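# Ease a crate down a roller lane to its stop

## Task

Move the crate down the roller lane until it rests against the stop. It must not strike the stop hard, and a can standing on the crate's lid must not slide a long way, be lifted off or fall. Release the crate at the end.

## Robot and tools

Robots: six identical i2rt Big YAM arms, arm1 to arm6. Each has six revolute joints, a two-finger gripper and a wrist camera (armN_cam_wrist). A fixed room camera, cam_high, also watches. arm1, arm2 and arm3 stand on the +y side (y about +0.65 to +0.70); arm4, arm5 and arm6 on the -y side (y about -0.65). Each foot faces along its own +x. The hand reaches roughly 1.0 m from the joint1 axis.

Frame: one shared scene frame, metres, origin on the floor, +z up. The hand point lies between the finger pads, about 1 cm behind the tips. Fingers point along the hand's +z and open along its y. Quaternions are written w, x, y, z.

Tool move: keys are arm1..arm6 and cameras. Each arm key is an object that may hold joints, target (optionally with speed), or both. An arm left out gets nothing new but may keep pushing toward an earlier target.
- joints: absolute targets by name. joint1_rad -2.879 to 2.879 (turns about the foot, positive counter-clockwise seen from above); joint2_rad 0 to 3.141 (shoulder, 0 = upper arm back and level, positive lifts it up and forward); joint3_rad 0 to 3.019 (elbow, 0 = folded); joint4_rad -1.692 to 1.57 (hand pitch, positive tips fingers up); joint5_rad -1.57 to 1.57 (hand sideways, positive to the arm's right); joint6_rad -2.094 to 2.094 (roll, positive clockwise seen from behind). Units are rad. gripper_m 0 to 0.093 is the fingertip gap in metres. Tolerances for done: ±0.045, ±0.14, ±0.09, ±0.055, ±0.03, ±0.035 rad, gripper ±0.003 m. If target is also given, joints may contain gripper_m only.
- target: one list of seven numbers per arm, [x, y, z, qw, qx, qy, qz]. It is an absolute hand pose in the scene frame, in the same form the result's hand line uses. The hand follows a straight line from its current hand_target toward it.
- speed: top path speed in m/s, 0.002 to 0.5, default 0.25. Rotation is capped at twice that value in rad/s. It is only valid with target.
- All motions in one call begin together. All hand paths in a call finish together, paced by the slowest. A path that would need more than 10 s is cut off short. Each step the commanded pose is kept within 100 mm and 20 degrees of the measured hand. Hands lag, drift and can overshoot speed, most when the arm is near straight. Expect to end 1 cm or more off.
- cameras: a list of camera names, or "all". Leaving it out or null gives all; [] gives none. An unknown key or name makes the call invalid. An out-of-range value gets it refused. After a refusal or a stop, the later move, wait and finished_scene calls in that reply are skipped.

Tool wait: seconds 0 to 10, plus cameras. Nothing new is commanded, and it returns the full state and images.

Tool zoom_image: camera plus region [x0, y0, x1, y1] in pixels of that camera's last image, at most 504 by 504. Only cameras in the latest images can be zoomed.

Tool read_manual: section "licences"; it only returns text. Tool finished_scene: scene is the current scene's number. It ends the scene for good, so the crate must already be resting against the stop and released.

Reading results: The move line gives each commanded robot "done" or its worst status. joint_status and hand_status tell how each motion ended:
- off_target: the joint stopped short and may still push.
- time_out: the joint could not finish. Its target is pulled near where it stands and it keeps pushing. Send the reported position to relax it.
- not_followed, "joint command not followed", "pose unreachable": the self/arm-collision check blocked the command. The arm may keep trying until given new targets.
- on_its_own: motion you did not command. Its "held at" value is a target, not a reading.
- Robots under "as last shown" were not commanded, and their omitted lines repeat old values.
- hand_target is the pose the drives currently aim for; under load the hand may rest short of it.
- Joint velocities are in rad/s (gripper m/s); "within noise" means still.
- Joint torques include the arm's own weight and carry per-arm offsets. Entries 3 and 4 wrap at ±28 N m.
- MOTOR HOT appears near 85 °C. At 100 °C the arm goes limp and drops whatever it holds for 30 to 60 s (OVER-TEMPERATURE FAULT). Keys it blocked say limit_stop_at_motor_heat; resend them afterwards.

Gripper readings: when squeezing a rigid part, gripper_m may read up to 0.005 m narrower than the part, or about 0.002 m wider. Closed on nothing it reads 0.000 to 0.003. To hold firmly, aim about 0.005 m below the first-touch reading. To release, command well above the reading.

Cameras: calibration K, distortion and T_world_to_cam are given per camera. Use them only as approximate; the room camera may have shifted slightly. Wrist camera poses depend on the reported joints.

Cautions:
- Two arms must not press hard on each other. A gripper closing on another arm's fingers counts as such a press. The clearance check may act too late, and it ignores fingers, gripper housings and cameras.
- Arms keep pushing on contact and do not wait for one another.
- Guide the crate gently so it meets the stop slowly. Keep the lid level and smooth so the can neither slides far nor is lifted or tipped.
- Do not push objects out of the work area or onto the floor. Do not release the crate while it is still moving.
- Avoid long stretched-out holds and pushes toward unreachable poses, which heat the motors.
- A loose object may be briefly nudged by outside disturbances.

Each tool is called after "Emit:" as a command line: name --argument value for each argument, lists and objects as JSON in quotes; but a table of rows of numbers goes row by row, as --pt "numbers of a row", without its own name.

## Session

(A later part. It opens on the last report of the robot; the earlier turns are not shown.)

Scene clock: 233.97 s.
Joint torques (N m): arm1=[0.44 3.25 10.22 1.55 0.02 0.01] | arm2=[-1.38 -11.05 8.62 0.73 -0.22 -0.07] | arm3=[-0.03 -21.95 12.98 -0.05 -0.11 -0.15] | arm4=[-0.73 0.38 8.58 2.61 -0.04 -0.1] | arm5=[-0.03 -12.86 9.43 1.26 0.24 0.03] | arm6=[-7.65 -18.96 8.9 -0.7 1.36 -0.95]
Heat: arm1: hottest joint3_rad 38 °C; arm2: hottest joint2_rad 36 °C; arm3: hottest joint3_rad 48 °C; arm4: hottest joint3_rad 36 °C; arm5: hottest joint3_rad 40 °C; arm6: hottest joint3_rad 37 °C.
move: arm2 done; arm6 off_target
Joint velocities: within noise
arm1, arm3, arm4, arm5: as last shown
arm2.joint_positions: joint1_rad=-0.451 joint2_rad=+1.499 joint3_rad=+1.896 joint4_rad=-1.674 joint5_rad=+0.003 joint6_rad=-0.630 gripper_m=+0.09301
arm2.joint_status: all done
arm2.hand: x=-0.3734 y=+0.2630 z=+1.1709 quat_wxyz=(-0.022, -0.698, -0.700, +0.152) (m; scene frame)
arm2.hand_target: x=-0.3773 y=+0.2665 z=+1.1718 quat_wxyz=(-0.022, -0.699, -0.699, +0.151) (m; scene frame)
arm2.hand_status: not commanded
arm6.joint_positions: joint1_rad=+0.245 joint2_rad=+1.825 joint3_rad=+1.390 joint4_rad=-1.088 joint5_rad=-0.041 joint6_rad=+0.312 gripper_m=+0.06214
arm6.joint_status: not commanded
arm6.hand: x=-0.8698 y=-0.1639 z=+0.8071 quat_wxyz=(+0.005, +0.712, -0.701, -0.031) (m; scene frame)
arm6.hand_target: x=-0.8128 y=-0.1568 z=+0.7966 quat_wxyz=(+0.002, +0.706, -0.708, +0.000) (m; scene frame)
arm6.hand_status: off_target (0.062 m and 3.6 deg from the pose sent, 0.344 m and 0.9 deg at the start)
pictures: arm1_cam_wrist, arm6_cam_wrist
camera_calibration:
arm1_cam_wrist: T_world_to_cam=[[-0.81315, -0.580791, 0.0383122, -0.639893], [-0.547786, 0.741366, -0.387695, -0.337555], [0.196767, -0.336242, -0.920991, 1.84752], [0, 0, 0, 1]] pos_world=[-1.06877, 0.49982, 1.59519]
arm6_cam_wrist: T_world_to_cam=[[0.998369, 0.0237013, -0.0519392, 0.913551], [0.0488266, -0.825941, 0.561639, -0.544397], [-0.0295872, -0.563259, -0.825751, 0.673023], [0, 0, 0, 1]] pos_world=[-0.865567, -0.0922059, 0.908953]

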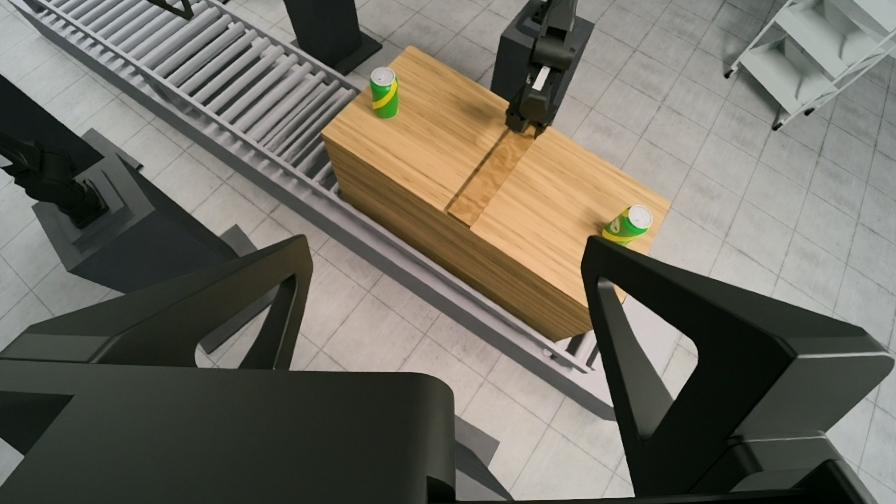

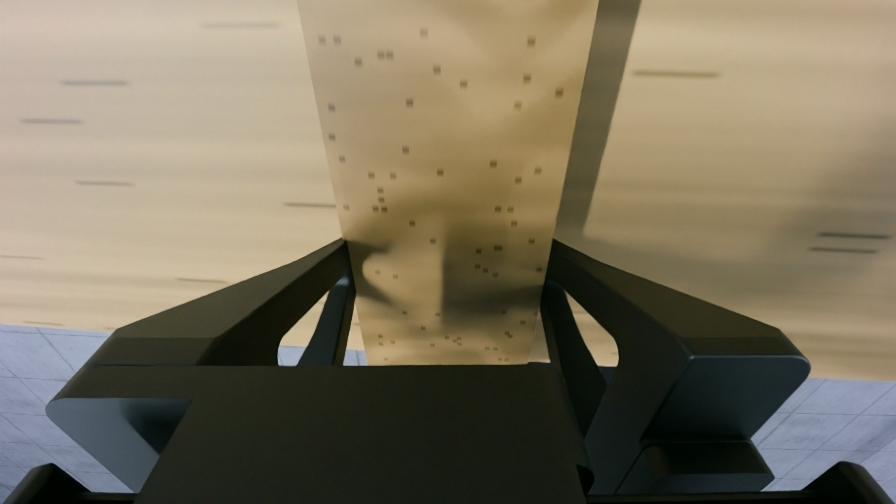

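Emit:
move --arm6 '{"target":[-0.865,-0.155,0.794,0,0.7071,-0.7071,0],"speed":0.03}' --cameras '["arm1_cam_wrist"]'

Emit:
zoom_image --camera "arm1_cam_wrist" --region '[450, 200, 700, 430]'

Scene clock: 242.90 s.
Joint torques (N m): arm1=[0.26 2.96 10.3 1.58 0.02 0.03] | arm2=[-1.67 -11.34 8.55 0.58 -0.25 -0.05] | arm3=[-0.15 -22.07 12.96 -0.1 -0.11 -0.17] | arm4=[-0.73 0.67 8.58 2.56 -0.05 -0.1] | arm5=[0.03 -12.86 9.42 1.26 0.24 0.04] | arm6=[-6.48 -19.78 8.77 -0.95 1.22 -0.82]
Heat: arm1: hottest joint3_rad 39 °C; arm2: hottest joint3_rad 36 °C; arm3: hottest joint3_rad 48 °C; arm4: hottest joint3_rad 36 °C; arm5: hottest joint3_rad 40 °C; arm6: hottest joint3_rad 36 °C.
move: arm6 off_target
Joint velocities: within noise
arm1, arm2, arm3, arm4: as last shown
arm5.joint_positions: joint1_rad=+0.854 joint2_rad=+1.489 joint3_rad=+1.810 joint4_rad=-1.377 joint5_rad=+0.011 joint6_rad=+0.779 gripper_m=+0.09301
arm5.joint_status: not commanded
arm5.hand: x=+0.1149 y=-0.2661 z=+1.3578 quat_wxyz=(+0.001, +0.682, -0.685, -0.256) (m; scene frame)
arm5.hand_target: x=+0.1124 y=-0.2673 z=+1.3461 quat_wxyz=(+0.001, +0.684, -0.689, -0.242) (m; scene frame)
arm5.hand_status: not commanded
arm6.joint_positions: joint1_rad=+0.329 joint2_rad=+1.861 joint3_rad=+1.439 joint4_rad=-1.094 joint5_rad=-0.037 joint6_rad=+0.396 gripper_m=+0.06214
arm6.joint_status: not commanded
arm6.hand: x=-0.9179 y=-0.1656 z=+0.8051 quat_wxyz=(+0.004, +0.712, -0.702, -0.032) (m; scene frame)
arm6.hand_target: x=-0.8672 y=-0.1579 z=+0.7945 quat_wxyz=(+0.002, +0.707, -0.707, -0.001) (m; scene frame)
arm6.hand_status: off_target (0.055 m and 3.8 deg from the pose sent, 0.017 m and 3.7 deg at the start)
pictures: arm1_cam_wrist
camera_calibration:
arm1_cam_wrist: T_world_to_cam=[[-0.81315, -0.580791, 0.0383122, -0.639893], [-0.547786, 0.741366, -0.387695, -0.337555], [0.196767, -0.336242, -0.920991, 1.84752], [0, 0, 0, 1]] pos_world=[-1.06877, 0.49982, 1.59519]

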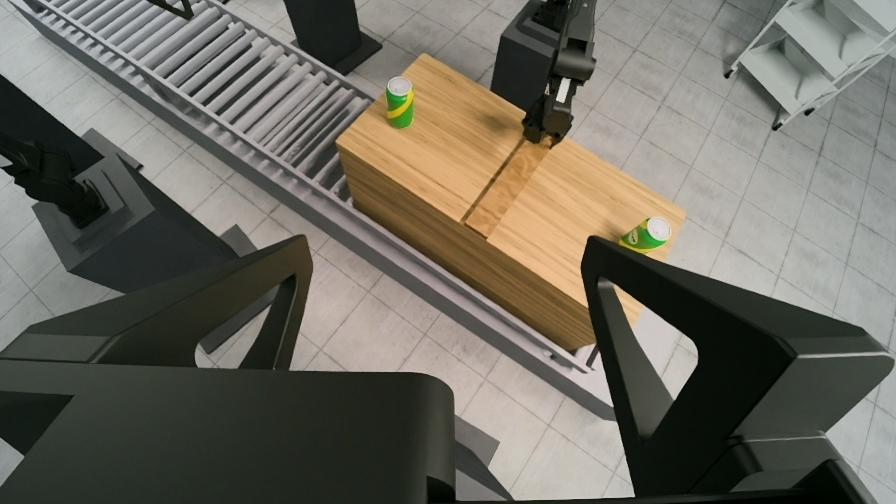

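Scaled by 2.016 from the camera's 896x504 image, which has a finer 1280x720 frame.

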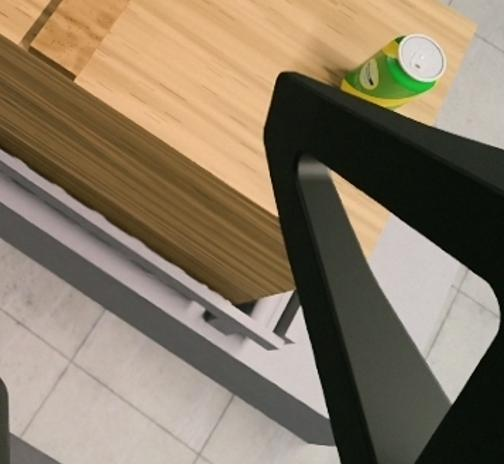

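Emit:
move --arm6 '{"target":[-0.9,-0.155,0.792,0,0.7071,-0.7071,0],"speed":0.02}' --cameras '[]'

Emit:
move --arm6 '{"target":[-0.925,-0.155,0.791,0,0.7071,-0.7071,0],"speed":0.012}' --cameras '["arm1_cam_wrist"]'

Emit:
zoom_image --camera "arm1_cam_wrist" --region '[450, 200, 700, 430]'

Scene clock: 251.83 s.
Joint torques (N m): arm1=[0.62 3.55 10.33 1.46 0.01 0.04] | arm2=[-1.9 -11.22 8.61 0.66 -0.22 -0.06] | arm3=[0.03 -22.18 12.97 -0.06 -0.11 -0.16] | arm4=[-0.56 0.44 8.54 2.58 -0.06 -0.1] | arm5=[0.03 -12.92 9.42 1.26 0.24 0.04] | arm6=[-5.95 -20.19 8.96 -1.05 1.11 -0.75]
Heat: arm1: hottest joint3_rad 39 °C; arm2: hottest joint3_rad 36 °C; arm3: hottest joint3_rad 49 °C; arm4: hottest joint3_rad 36 °C; arm5: hottest joint3_rad 40 °C; arm6: hottest joint3_rad 37 °C.
move: arm6 off_target
Joint velocities: within noise
arm1, arm2, arm4, arm5: as last shown
arm3.joint_positions: joint1_rad=-0.613 joint2_rad=+2.115 joint3_rad=+1.732 joint4_rad=-1.238 joint5_rad=+0.007 joint6_rad=-0.547 gripper_m=+0.08998
arm3.joint_status: not commanded
arm3.hand: x=+0.5598 y=+0.1741 z=+1.0120 quat_wxyz=(+0.006, -0.712, -0.702, -0.018) (m; scene frame)
arm3.hand_target: x=+0.5553 y=+0.1606 z=+1.0303 quat_wxyz=(+0.000, -0.707, -0.707, +0.000) (m; scene frame)
arm3.hand_status: not commanded
arm6.joint_positions: joint1_rad=+0.380 joint2_rad=+1.890 joint3_rad=+1.479 joint4_rad=-1.102 joint5_rad=-0.035 joint6_rad=+0.449 gripper_m=+0.06214
arm6.joint_status: not commanded
arm6.hand: x=-0.9492 y=-0.1666 z=+0.8040 quat_wxyz=(+0.004, +0.712, -0.702, -0.033) (m; scene frame)
arm6.hand_target: x=-0.9019 y=-0.1575 z=+0.7927 quat_wxyz=(+0.002, +0.707, -0.707, -0.001) (m; scene frame)
arm6.hand_status: off_target (0.052 m and 3.9 deg from the pose sent, 0.025 m and 3.8 deg at the start)
pictures: none
No camera images: "cameras" was empty.

Scene clock: 254.30 s.
Joint torques (N m): arm1=[0.62 3.49 10.37 1.48 0.01 0.03] | arm2=[-1.49 -11.52 8.61 0.66 -0.24 -0.09] | arm3=[0.03 -21.95 12.93 -0.1 -0.1 -0.16] | arm4=[-0.67 0.62 8.53 2.56 -0.06 -0.1] | arm5=[0.03 -12.86 9.43 1.26 0.23 0.04] | arm6=[-5.19 -20.25 9.5 -1.21 1.06 -0.69]
Heat: arm1: hottest joint3_rad 39 °C; arm2: hottest joint3_rad 36 °C; arm3: hottest joint3_rad 49 °C; arm4: hottest joint3_rad 36 °C; arm5: hottest joint3_rad 40 °C; arm6: hottest joint3_rad 37 °C.
move: arm6 off_target
Joint velocities: within noise
arm1, arm2, arm3, arm4, arm5: as last shown
arm6.joint_positions: joint1_rad=+0.413 joint2_rad=+1.911 joint3_rad=+1.509 joint4_rad=-1.108 joint5_rad=-0.033 joint6_rad=+0.482 gripper_m=+0.06214
arm6.joint_status: not commanded
arm6.hand: x=-0.9694 y=-0.1673 z=+0.8032 quat_wxyz=(+0.004, +0.711, -0.702, -0.034) (m; scene frame)
arm6.hand_target: x=-0.9264 y=-0.1573 z=+0.7916 quat_wxyz=(+0.002, +0.707, -0.707, -0.001) (m; scene frame)
arm6.hand_status: off_target (0.048 m and 4.0 deg from the pose sent, 0.030 m and 3.9 deg at the start)
pictures: arm1_cam_wrist
camera_calibration:
arm1_cam_wrist: T_world_to_cam=[[-0.81315, -0.580791, 0.0383122, -0.639893], [-0.547786, 0.741366, -0.387695, -0.337555], [0.196767, -0.336242, -0.920991, 1.84752], [0, 0, 0, 1]] pos_world=[-1.06877, 0.49982, 1.59519]

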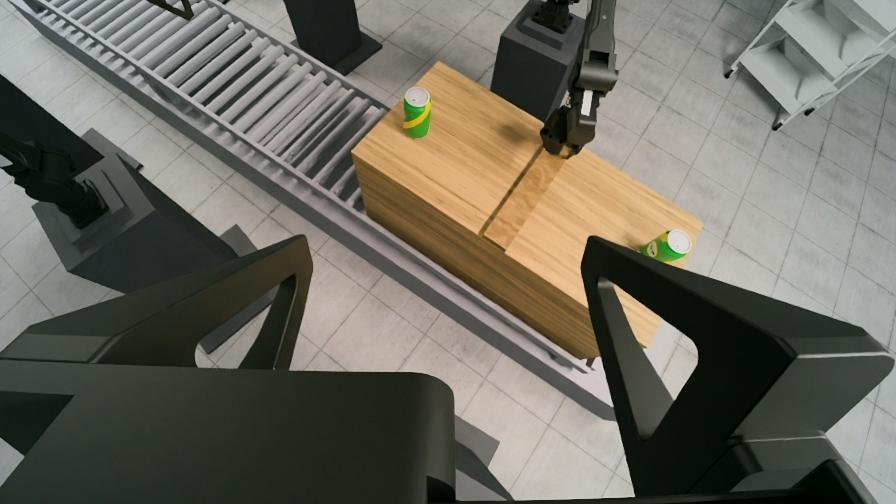

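Scaled by 2.016 from the camera's 896x504 image, which has a finer 1280x720 frame.

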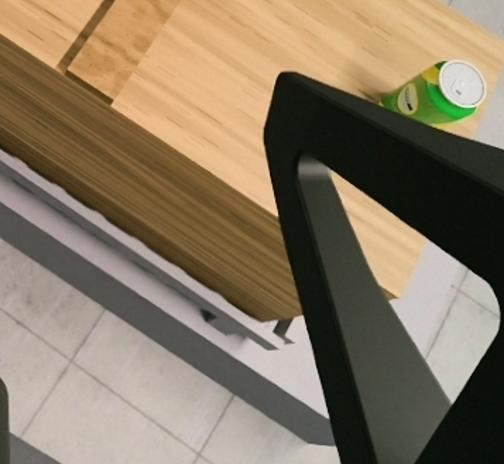

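Emit:
move --arm6 '{"target":[-0.942,-0.155,0.79,0,0.7071,-0.7071,0],"speed":0.012}' --cameras '[]'

Emit:
move --arm6 '{"target":[-0.958,-0.155,0.79,0,0.7071,-0.7071,0],"speed":0.01}' --cameras '[]'

Emit:
move --arm6 '{"target":[-0.973,-0.155,0.789,0,0.7071,-0.7071,0],"speed":0.01}' --cameras '["arm1_cam_wrist"]'

Emit:
zoom_image --camera "arm1_cam_wrist" --region '[450, 200, 700, 430]'

Scene clock: 263.97 s.
Joint torques (N m): arm1=[0.56 3.19 10.35 1.51 0.01 0.02] | arm2=[-0.97 -11.34 8.69 0.55 -0.2 -0.09] | arm3=[0.15 -21.95 12.92 -0.09 -0.1 -0.16] | arm4=[-0.5 0.38 8.53 2.56 -0.06 -0.09] | arm5=[0.03 -12.92 9.42 1.26 0.24 0.04] | arm6=[-5.36 -20.84 9.26 -1.18 1.02 -0.7]
Heat: arm1: hottest joint3_rad 39 °C; arm2: hottest joint3_rad 36 °C; arm3: hottest joint3_rad 49 °C; arm4: hottest joint3_rad 36 °C; arm5: hottest joint3_rad 40 °C; arm6: hottest joint3_rad 36 °C.
move: arm6 off_target
Joint velocities: within noise
arm1.joint_positions: joint1_rad=+0.450 joint2_rad=+0.646 joint3_rad=+1.353 joint4_rad=-1.256 joint5_rad=-0.025 joint6_rad=-0.082 gripper_m=+0.09396
arm1.joint_status: not commanded
arm1.hand: x=-1.0504 y=+0.4590 z=+1.4772 quat_wxyz=(-0.422, -0.389, -0.781, +0.247) (m; scene frame)
arm1.hand_target: x=-1.0517 y=+0.4612 z=+1.4910 quat_wxyz=(-0.433, -0.386, -0.774, +0.254) (m; scene frame)
arm1.hand_status: not commanded
arm2, arm3, arm5: as last shown
arm4.joint_positions: joint1_rad=+0.133 joint2_rad=+0.618 joint3_rad=+1.399 joint4_rad=-1.434 joint5_rad=-0.177 joint6_rad=+0.312 gripper_m=+0.09396
arm4.joint_status: not commanded
arm4.hand: x=+1.3946 y=-0.4479 z=+1.3073 quat_wxyz=(-0.124, +0.677, -0.588, -0.425) (m; scene frame)
arm4.hand_target: x=+1.3952 y=-0.4498 z=+1.3185 quat_wxyz=(-0.129, +0.673, -0.583, -0.436) (m; scene frame)
arm4.hand_status: not commanded
arm6.joint_positions: joint1_rad=+0.441 joint2_rad=+1.931 joint3_rad=+1.538 joint4_rad=-1.117 joint5_rad=-0.033 joint6_rad=+0.510 gripper_m=+0.06214
arm6.joint_status: not commanded
arm6.hand: x=-0.9876 y=-0.1680 z=+0.8026 quat_wxyz=(+0.005, +0.711, -0.702, -0.034) (m; scene frame)
arm6.hand_target: x=-0.9435 y=-0.1573 z=+0.7907 quat_wxyz=(+0.002, +0.707, -0.707, -0.001) (m; scene frame)
arm6.hand_status: off_target (0.049 m and 4.0 deg from the pose sent, 0.033 m and 4.0 deg at the start)
pictures: none
No camera images: "cameras" was empty.

Scene clock: 265.93 s.
Joint torques (N m): arm1=[0.32 2.9 10.33 1.54 0.04 0.02] | arm2=[-1.96 -11.28 8.57 0.69 -0.22 -0.08] | arm3=[-0.09 -22.12 12.96 -0.12 -0.11 -0.16] | arm4=[-0.62 0.62 8.55 2.56 -0.05 -0.08] | arm5=[0.03 -12.86 9.42 1.26 0.24 0.03] | arm6=[-4.54 -20.66 9.96 -1.2 0.96 -0.61]
Heat: arm1: hottest joint3_rad 39 °C; arm2: hottest joint3_rad 36 °C; arm3: hottest joint3_rad 49 °C; arm4: hottest joint3_rad 36 °C; arm5: hottest joint3_rad 40 °C; arm6: hottest joint3_rad 36 °C.
move: arm6 off_target
Joint velocities: within noise
arm1, arm2, arm3, arm4, arm5: as last shown
arm6.joint_positions: joint1_rad=+0.455 joint2_rad=+1.944 joint3_rad=+1.558 joint4_rad=-1.126 joint5_rad=-0.031 joint6_rad=+0.525 gripper_m=+0.06214
arm6.joint_status: not commanded
arm6.hand: x=-0.9968 y=-0.1683 z=+0.8022 quat_wxyz=(+0.005, +0.711, -0.702, -0.032) (m; scene frame)
arm6.hand_target: x=-0.9590 y=-0.1569 z=+0.7906 quat_wxyz=(+0.001, +0.707, -0.707, -0.001) (m; scene frame)
arm6.hand_status: off_target (0.043 m and 3.8 deg from the pose sent, 0.035 m and 4.0 deg at the start)
pictures: none
No camera images: "cameras" was empty.

Scene clock: 267.87 s.
Joint torques (N m): arm1=[0.5 3.6 10.32 1.44 0.01 0.03] | arm2=[-1.14 -11.34 8.62 0.69 -0.24 -0.09] | arm3=[0.09 -22.12 12.9 -0.08 -0.11 -0.15] | arm4=[-0.67 0.44 8.54 2.56 -0.06 -0.09] | arm5=[0.03 -12.86 9.42 1.25 0.24 0.04] | arm6=[-2.78 -19.9 10.99 -0.75 1.08 -0.41]
Heat: arm1: hottest joint3_rad 39 °C; arm2: hottest joint3_rad 36 °C; arm3: hottest joint3_rad 49 °C; arm4: hottest joint3_rad 36 °C; arm5: hottest joint3_rad 40 °C; arm6: hottest joint3_rad 36 °C.
move: arm6 off_target
Joint velocities: within noise
arm1, arm2, arm3, arm4, arm5: as last shown
arm6.joint_positions: joint1_rad=+0.455 joint2_rad=+1.953 joint3_rad=+1.572 joint4_rad=-1.146 joint5_rad=-0.032 joint6_rad=+0.527 gripper_m=+0.06214
arm6.joint_status: not commanded
arm6.hand: x=-0.9972 y=-0.1682 z=+0.8021 quat_wxyz=(+0.007, +0.710, -0.703, -0.026) (m; scene frame)
arm6.hand_target: x=-0.9730 y=-0.1562 z=+0.7894 quat_wxyz=(+0.001, +0.707, -0.707, -0.001) (m; scene frame)
arm6.hand_status: off_target (0.030 m and 3.1 deg from the pose sent, 0.030 m and 3.8 deg at the start)
pictures: arm1_cam_wrist
camera_calibration:
arm1_cam_wrist: T_world_to_cam=[[-0.81315, -0.580791, 0.0383122, -0.639893], [-0.547786, 0.741366, -0.387695, -0.337555], [0.196767, -0.336242, -0.920991, 1.84752], [0, 0, 0, 1]] pos_world=[-1.06877, 0.49982, 1.59519]

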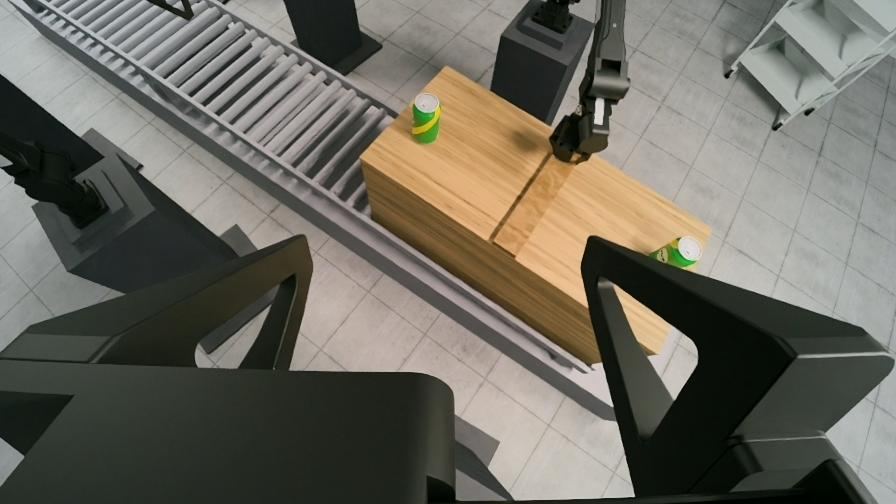

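Scaled by 2.016 from the camera's 896x504 image, which has a finer 1280x720 frame.

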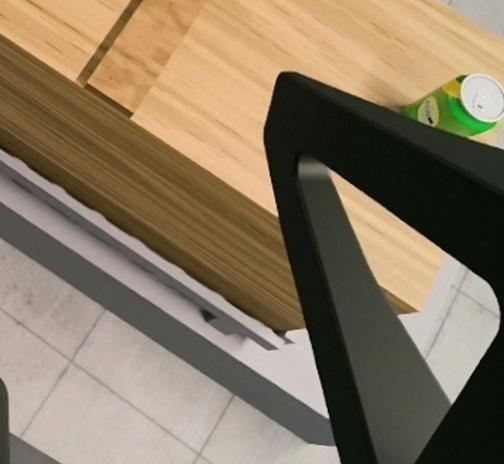

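Emit:
move --arm6 '{"target":[-1.0,-0.158,0.789,0,0.7071,-0.7071,0],"speed":0.03}' --cameras '[]'

Emit:
move --arm6 '{"joints":{"gripper_m":0.09}}' --cameras '[]'

Emit:
move --arm6 '{"target":[-1.0,-0.17,0.94,0,0.7071,-0.7071,0],"speed":0.15}' --cameras '["arm1_cam_wrist","arm6_cam_wrist","cam_high"]'

Emit:
zoom_image --camera "arm1_cam_wrist" --region '[450, 200, 700, 430]'

Scene clock: 276.37 s.
Joint torques (N m): arm1=[0.5 3.19 10.28 1.59 0.03 0.03] | arm2=[-1.08 -11.4 8.53 0.68 -0.22 -0.1] | arm3=[-0.03 -22.01 12.92 -0.12 -0.11 -0.16] | arm4=[-0.67 0.73 8.57 2.55 -0.05 -0.08] | arm5=[0.03 -12.92 9.42 1.26 0.24 0.04] | arm6=[0.62 -19.14 12.41 -0.2 1.24 -0.02]
Heat: arm1: hottest joint3_rad 39 °C; arm2: hottest joint3_rad 36 °C; arm3: hottest joint3_rad 49 °C; arm4: hottest joint3_rad 36 °C; arm5: hottest joint3_rad 40 °C; arm6: hottest joint3_rad 37 °C.
move: arm6 off_target
Joint velocities: within noise
arm1, arm2, arm3, arm4, arm5: as last shown
arm6.joint_positions: joint1_rad=+0.456 joint2_rad=+1.970 joint3_rad=+1.599 joint4_rad=-1.175 joint5_rad=-0.034 joint6_rad=+0.531 gripper_m=+0.06217
arm6.joint_status: not commanded
arm6.hand: x=-0.9991 y=-0.1671 z=+0.8020 quat_wxyz=(+0.011, +0.710, -0.704, -0.016) (m; scene frame)
arm6.hand_target: x=-0.9998 y=-0.1586 z=+0.7891 quat_wxyz=(+0.000, +0.707, -0.707, -0.001) (m; scene frame)
arm6.hand_status: off_target (0.016 m and 2.3 deg from the pose sent, 0.017 m and 3.1 deg at the start)
pictures: none
No camera images: "cameras" was empty.

Scene clock: 277.03 s.
Joint torques (N m): arm1=[0.32 3.08 10.26 1.57 0.02 0.05] | arm2=[-1.2 -11.16 8.61 0.61 -0.2 -0.07] | arm3=[-0.03 -22.07 12.94 -0.09 -0.11 -0.15] | arm4=[-0.67 0.56 8.55 2.54 -0.05 -0.1] | arm5=[0.09 -12.86 9.42 1.26 0.24 0.03] | arm6=[0.44 -20.42 11.84 0.1 0.1 -0.02]
Heat: arm1: hottest joint3_rad 39 °C; arm2: hottest joint3_rad 36 °C; arm3: hottest joint3_rad 49 °C; arm4: hottest joint3_rad 36 °C; arm5: hottest joint3_rad 40 °C; arm6: hottest joint3_rad 37 °C.
move: arm6 done
Joint velocities: within noise
arm1, arm3, arm4, arm5: as last shown
arm2.joint_positions: joint1_rad=-0.451 joint2_rad=+1.499 joint3_rad=+1.896 joint4_rad=-1.674 joint5_rad=+0.003 joint6_rad=-0.630 gripper_m=+0.09301
arm2.joint_status: not commanded
arm2.hand: x=-0.3734 y=+0.2630 z=+1.1709 quat_wxyz=(-0.022, -0.698, -0.700, +0.152) (m; scene frame)
arm2.hand_target: x=-0.3773 y=+0.2665 z=+1.1718 quat_wxyz=(-0.022, -0.699, -0.699, +0.151) (m; scene frame)
arm2.hand_status: not commanded
arm6.joint_positions: joint1_rad=+0.459 joint2_rad=+1.982 joint3_rad=+1.605 joint4_rad=-1.183 joint5_rad=-0.008 joint6_rad=+0.531 gripper_m=+0.08988
arm6.joint_status: all done
arm6.hand: x=-0.9962 y=-0.1656 z=+0.7971 quat_wxyz=(+0.000, +0.710, -0.704, -0.006) (m; scene frame)
arm6.hand_target: x=-0.9997 y=-0.1585 z=+0.7891 quat_wxyz=(+0.000, +0.707, -0.707, -0.001) (m; scene frame)
arm6.hand_status: not commanded
pictures: none
No camera images: "cameras" was empty.

Scene clock: 278.83 s.
Joint torques (N m): arm1=[0.44 3.31 10.24 1.61 0 0.02] | arm2=[-1.26 -11.46 8.79 0.61 -0.22 -0.07] | arm3=[0.03 -21.95 12.93 -0.01 -0.1 -0.16] | arm4=[-0.56 0.56 8.61 2.56 -0.07 -0.1] | arm5=[0.03 -12.92 9.43 1.26 0.24 0.04] | arm6=[1.14 -22.53 13.68 -0.03 0.08 0.04]
Heat: arm1: hottest joint3_rad 39 °C; arm2: hottest joint3_rad 36 °C; arm3: hottest joint3_rad 49 °C; arm4: hottest joint3_rad 36 °C; arm5: hottest joint3_rad 40 °C; arm6: hottest joint3_rad 37 °C.
move: arm6 off_target
Joint velocities: within noise
arm1, arm2, arm3, arm4: as last shown
arm5.joint_positions: joint1_rad=+0.854 joint2_rad=+1.489 joint3_rad=+1.810 joint4_rad=-1.377 joint5_rad=+0.011 joint6_rad=+0.779 gripper_m=+0.09301
arm5.joint_status: not commanded
arm5.hand: x=+0.1149 y=-0.2661 z=+1.3578 quat_wxyz=(+0.001, +0.682, -0.685, -0.256) (m; scene frame)
arm5.hand_target: x=+0.1124 y=-0.2673 z=+1.3461 quat_wxyz=(+0.001, +0.684, -0.689, -0.242) (m; scene frame)
arm5.hand_status: not commanded
arm6.joint_positions: joint1_rad=+0.459 joint2_rad=+1.898 joint3_rad=+1.821 joint4_rad=-1.526 joint5_rad=-0.007 joint6_rad=+0.535 gripper_m=+0.08994
arm6.joint_status: not commanded
arm6.hand: x=-0.9903 y=-0.1771 z=+0.9253 quat_wxyz=(+0.005, +0.709, -0.705, +0.015) (m; scene frame)
arm6.hand_target: x=-0.9996 y=-0.1706 z=+0.9400 quat_wxyz=(+0.000, +0.707, -0.707, +0.000) (m; scene frame)
arm6.hand_status: off_target (0.019 m and 1.8 deg from the pose sent, 0.143 m and 0.9 deg at the start)
pictures: arm1_cam_wrist, arm6_cam_wrist, cam_high
camera_calibration:
arm1_cam_wrist: T_world_to_cam=[[-0.81315, -0.580791, 0.0383122, -0.639893], [-0.547786, 0.741366, -0.387695, -0.337555], [0.196767, -0.336242, -0.920991, 1.84752], [0, 0, 0, 1]] pos_world=[-1.06877, 0.49982, 1.59519]
arm6_cam_wrist: T_world_to_cam=[[0.999859, 0.0126893, 0.0110407, 0.981507], [0.00322416, -0.788817, 0.61462, -0.703476], [0.0165082, -0.614497, -0.788746, 0.762016], [0, 0, 0, 1]] pos_world=[-0.99168, -0.099112, 1.02257]

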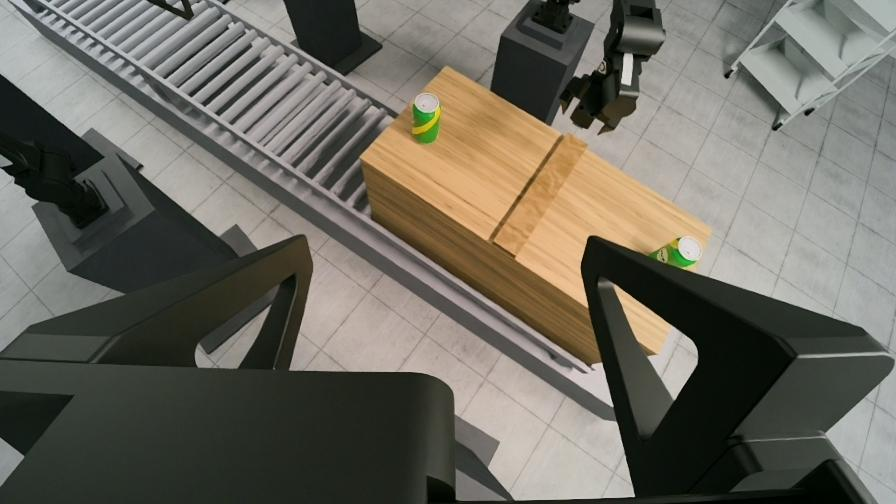

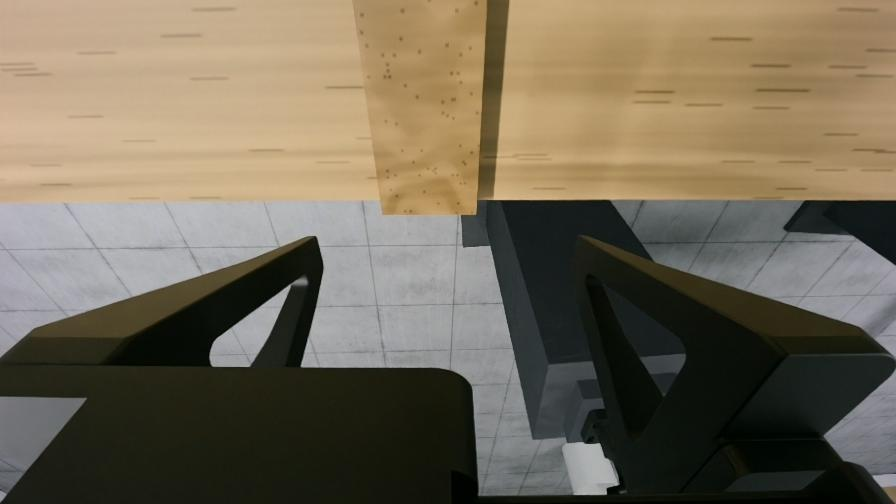

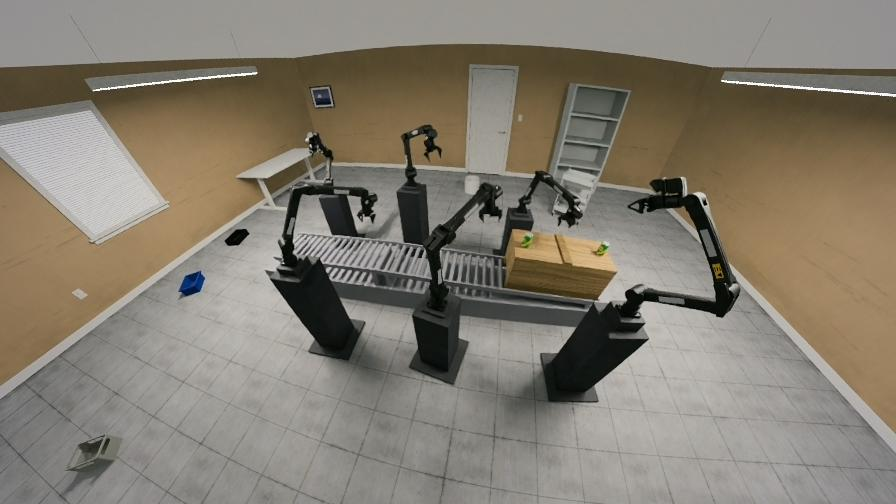

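Scaled by 2.016 from the camera's 896x504 image, which has a finer 1280x720 frame.

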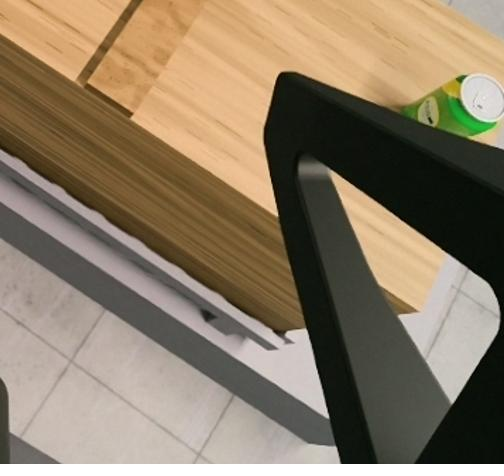

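Crate at rest at the stop, released.

Emit:
finished_scene --scene 3

The scene is finished: the task was done.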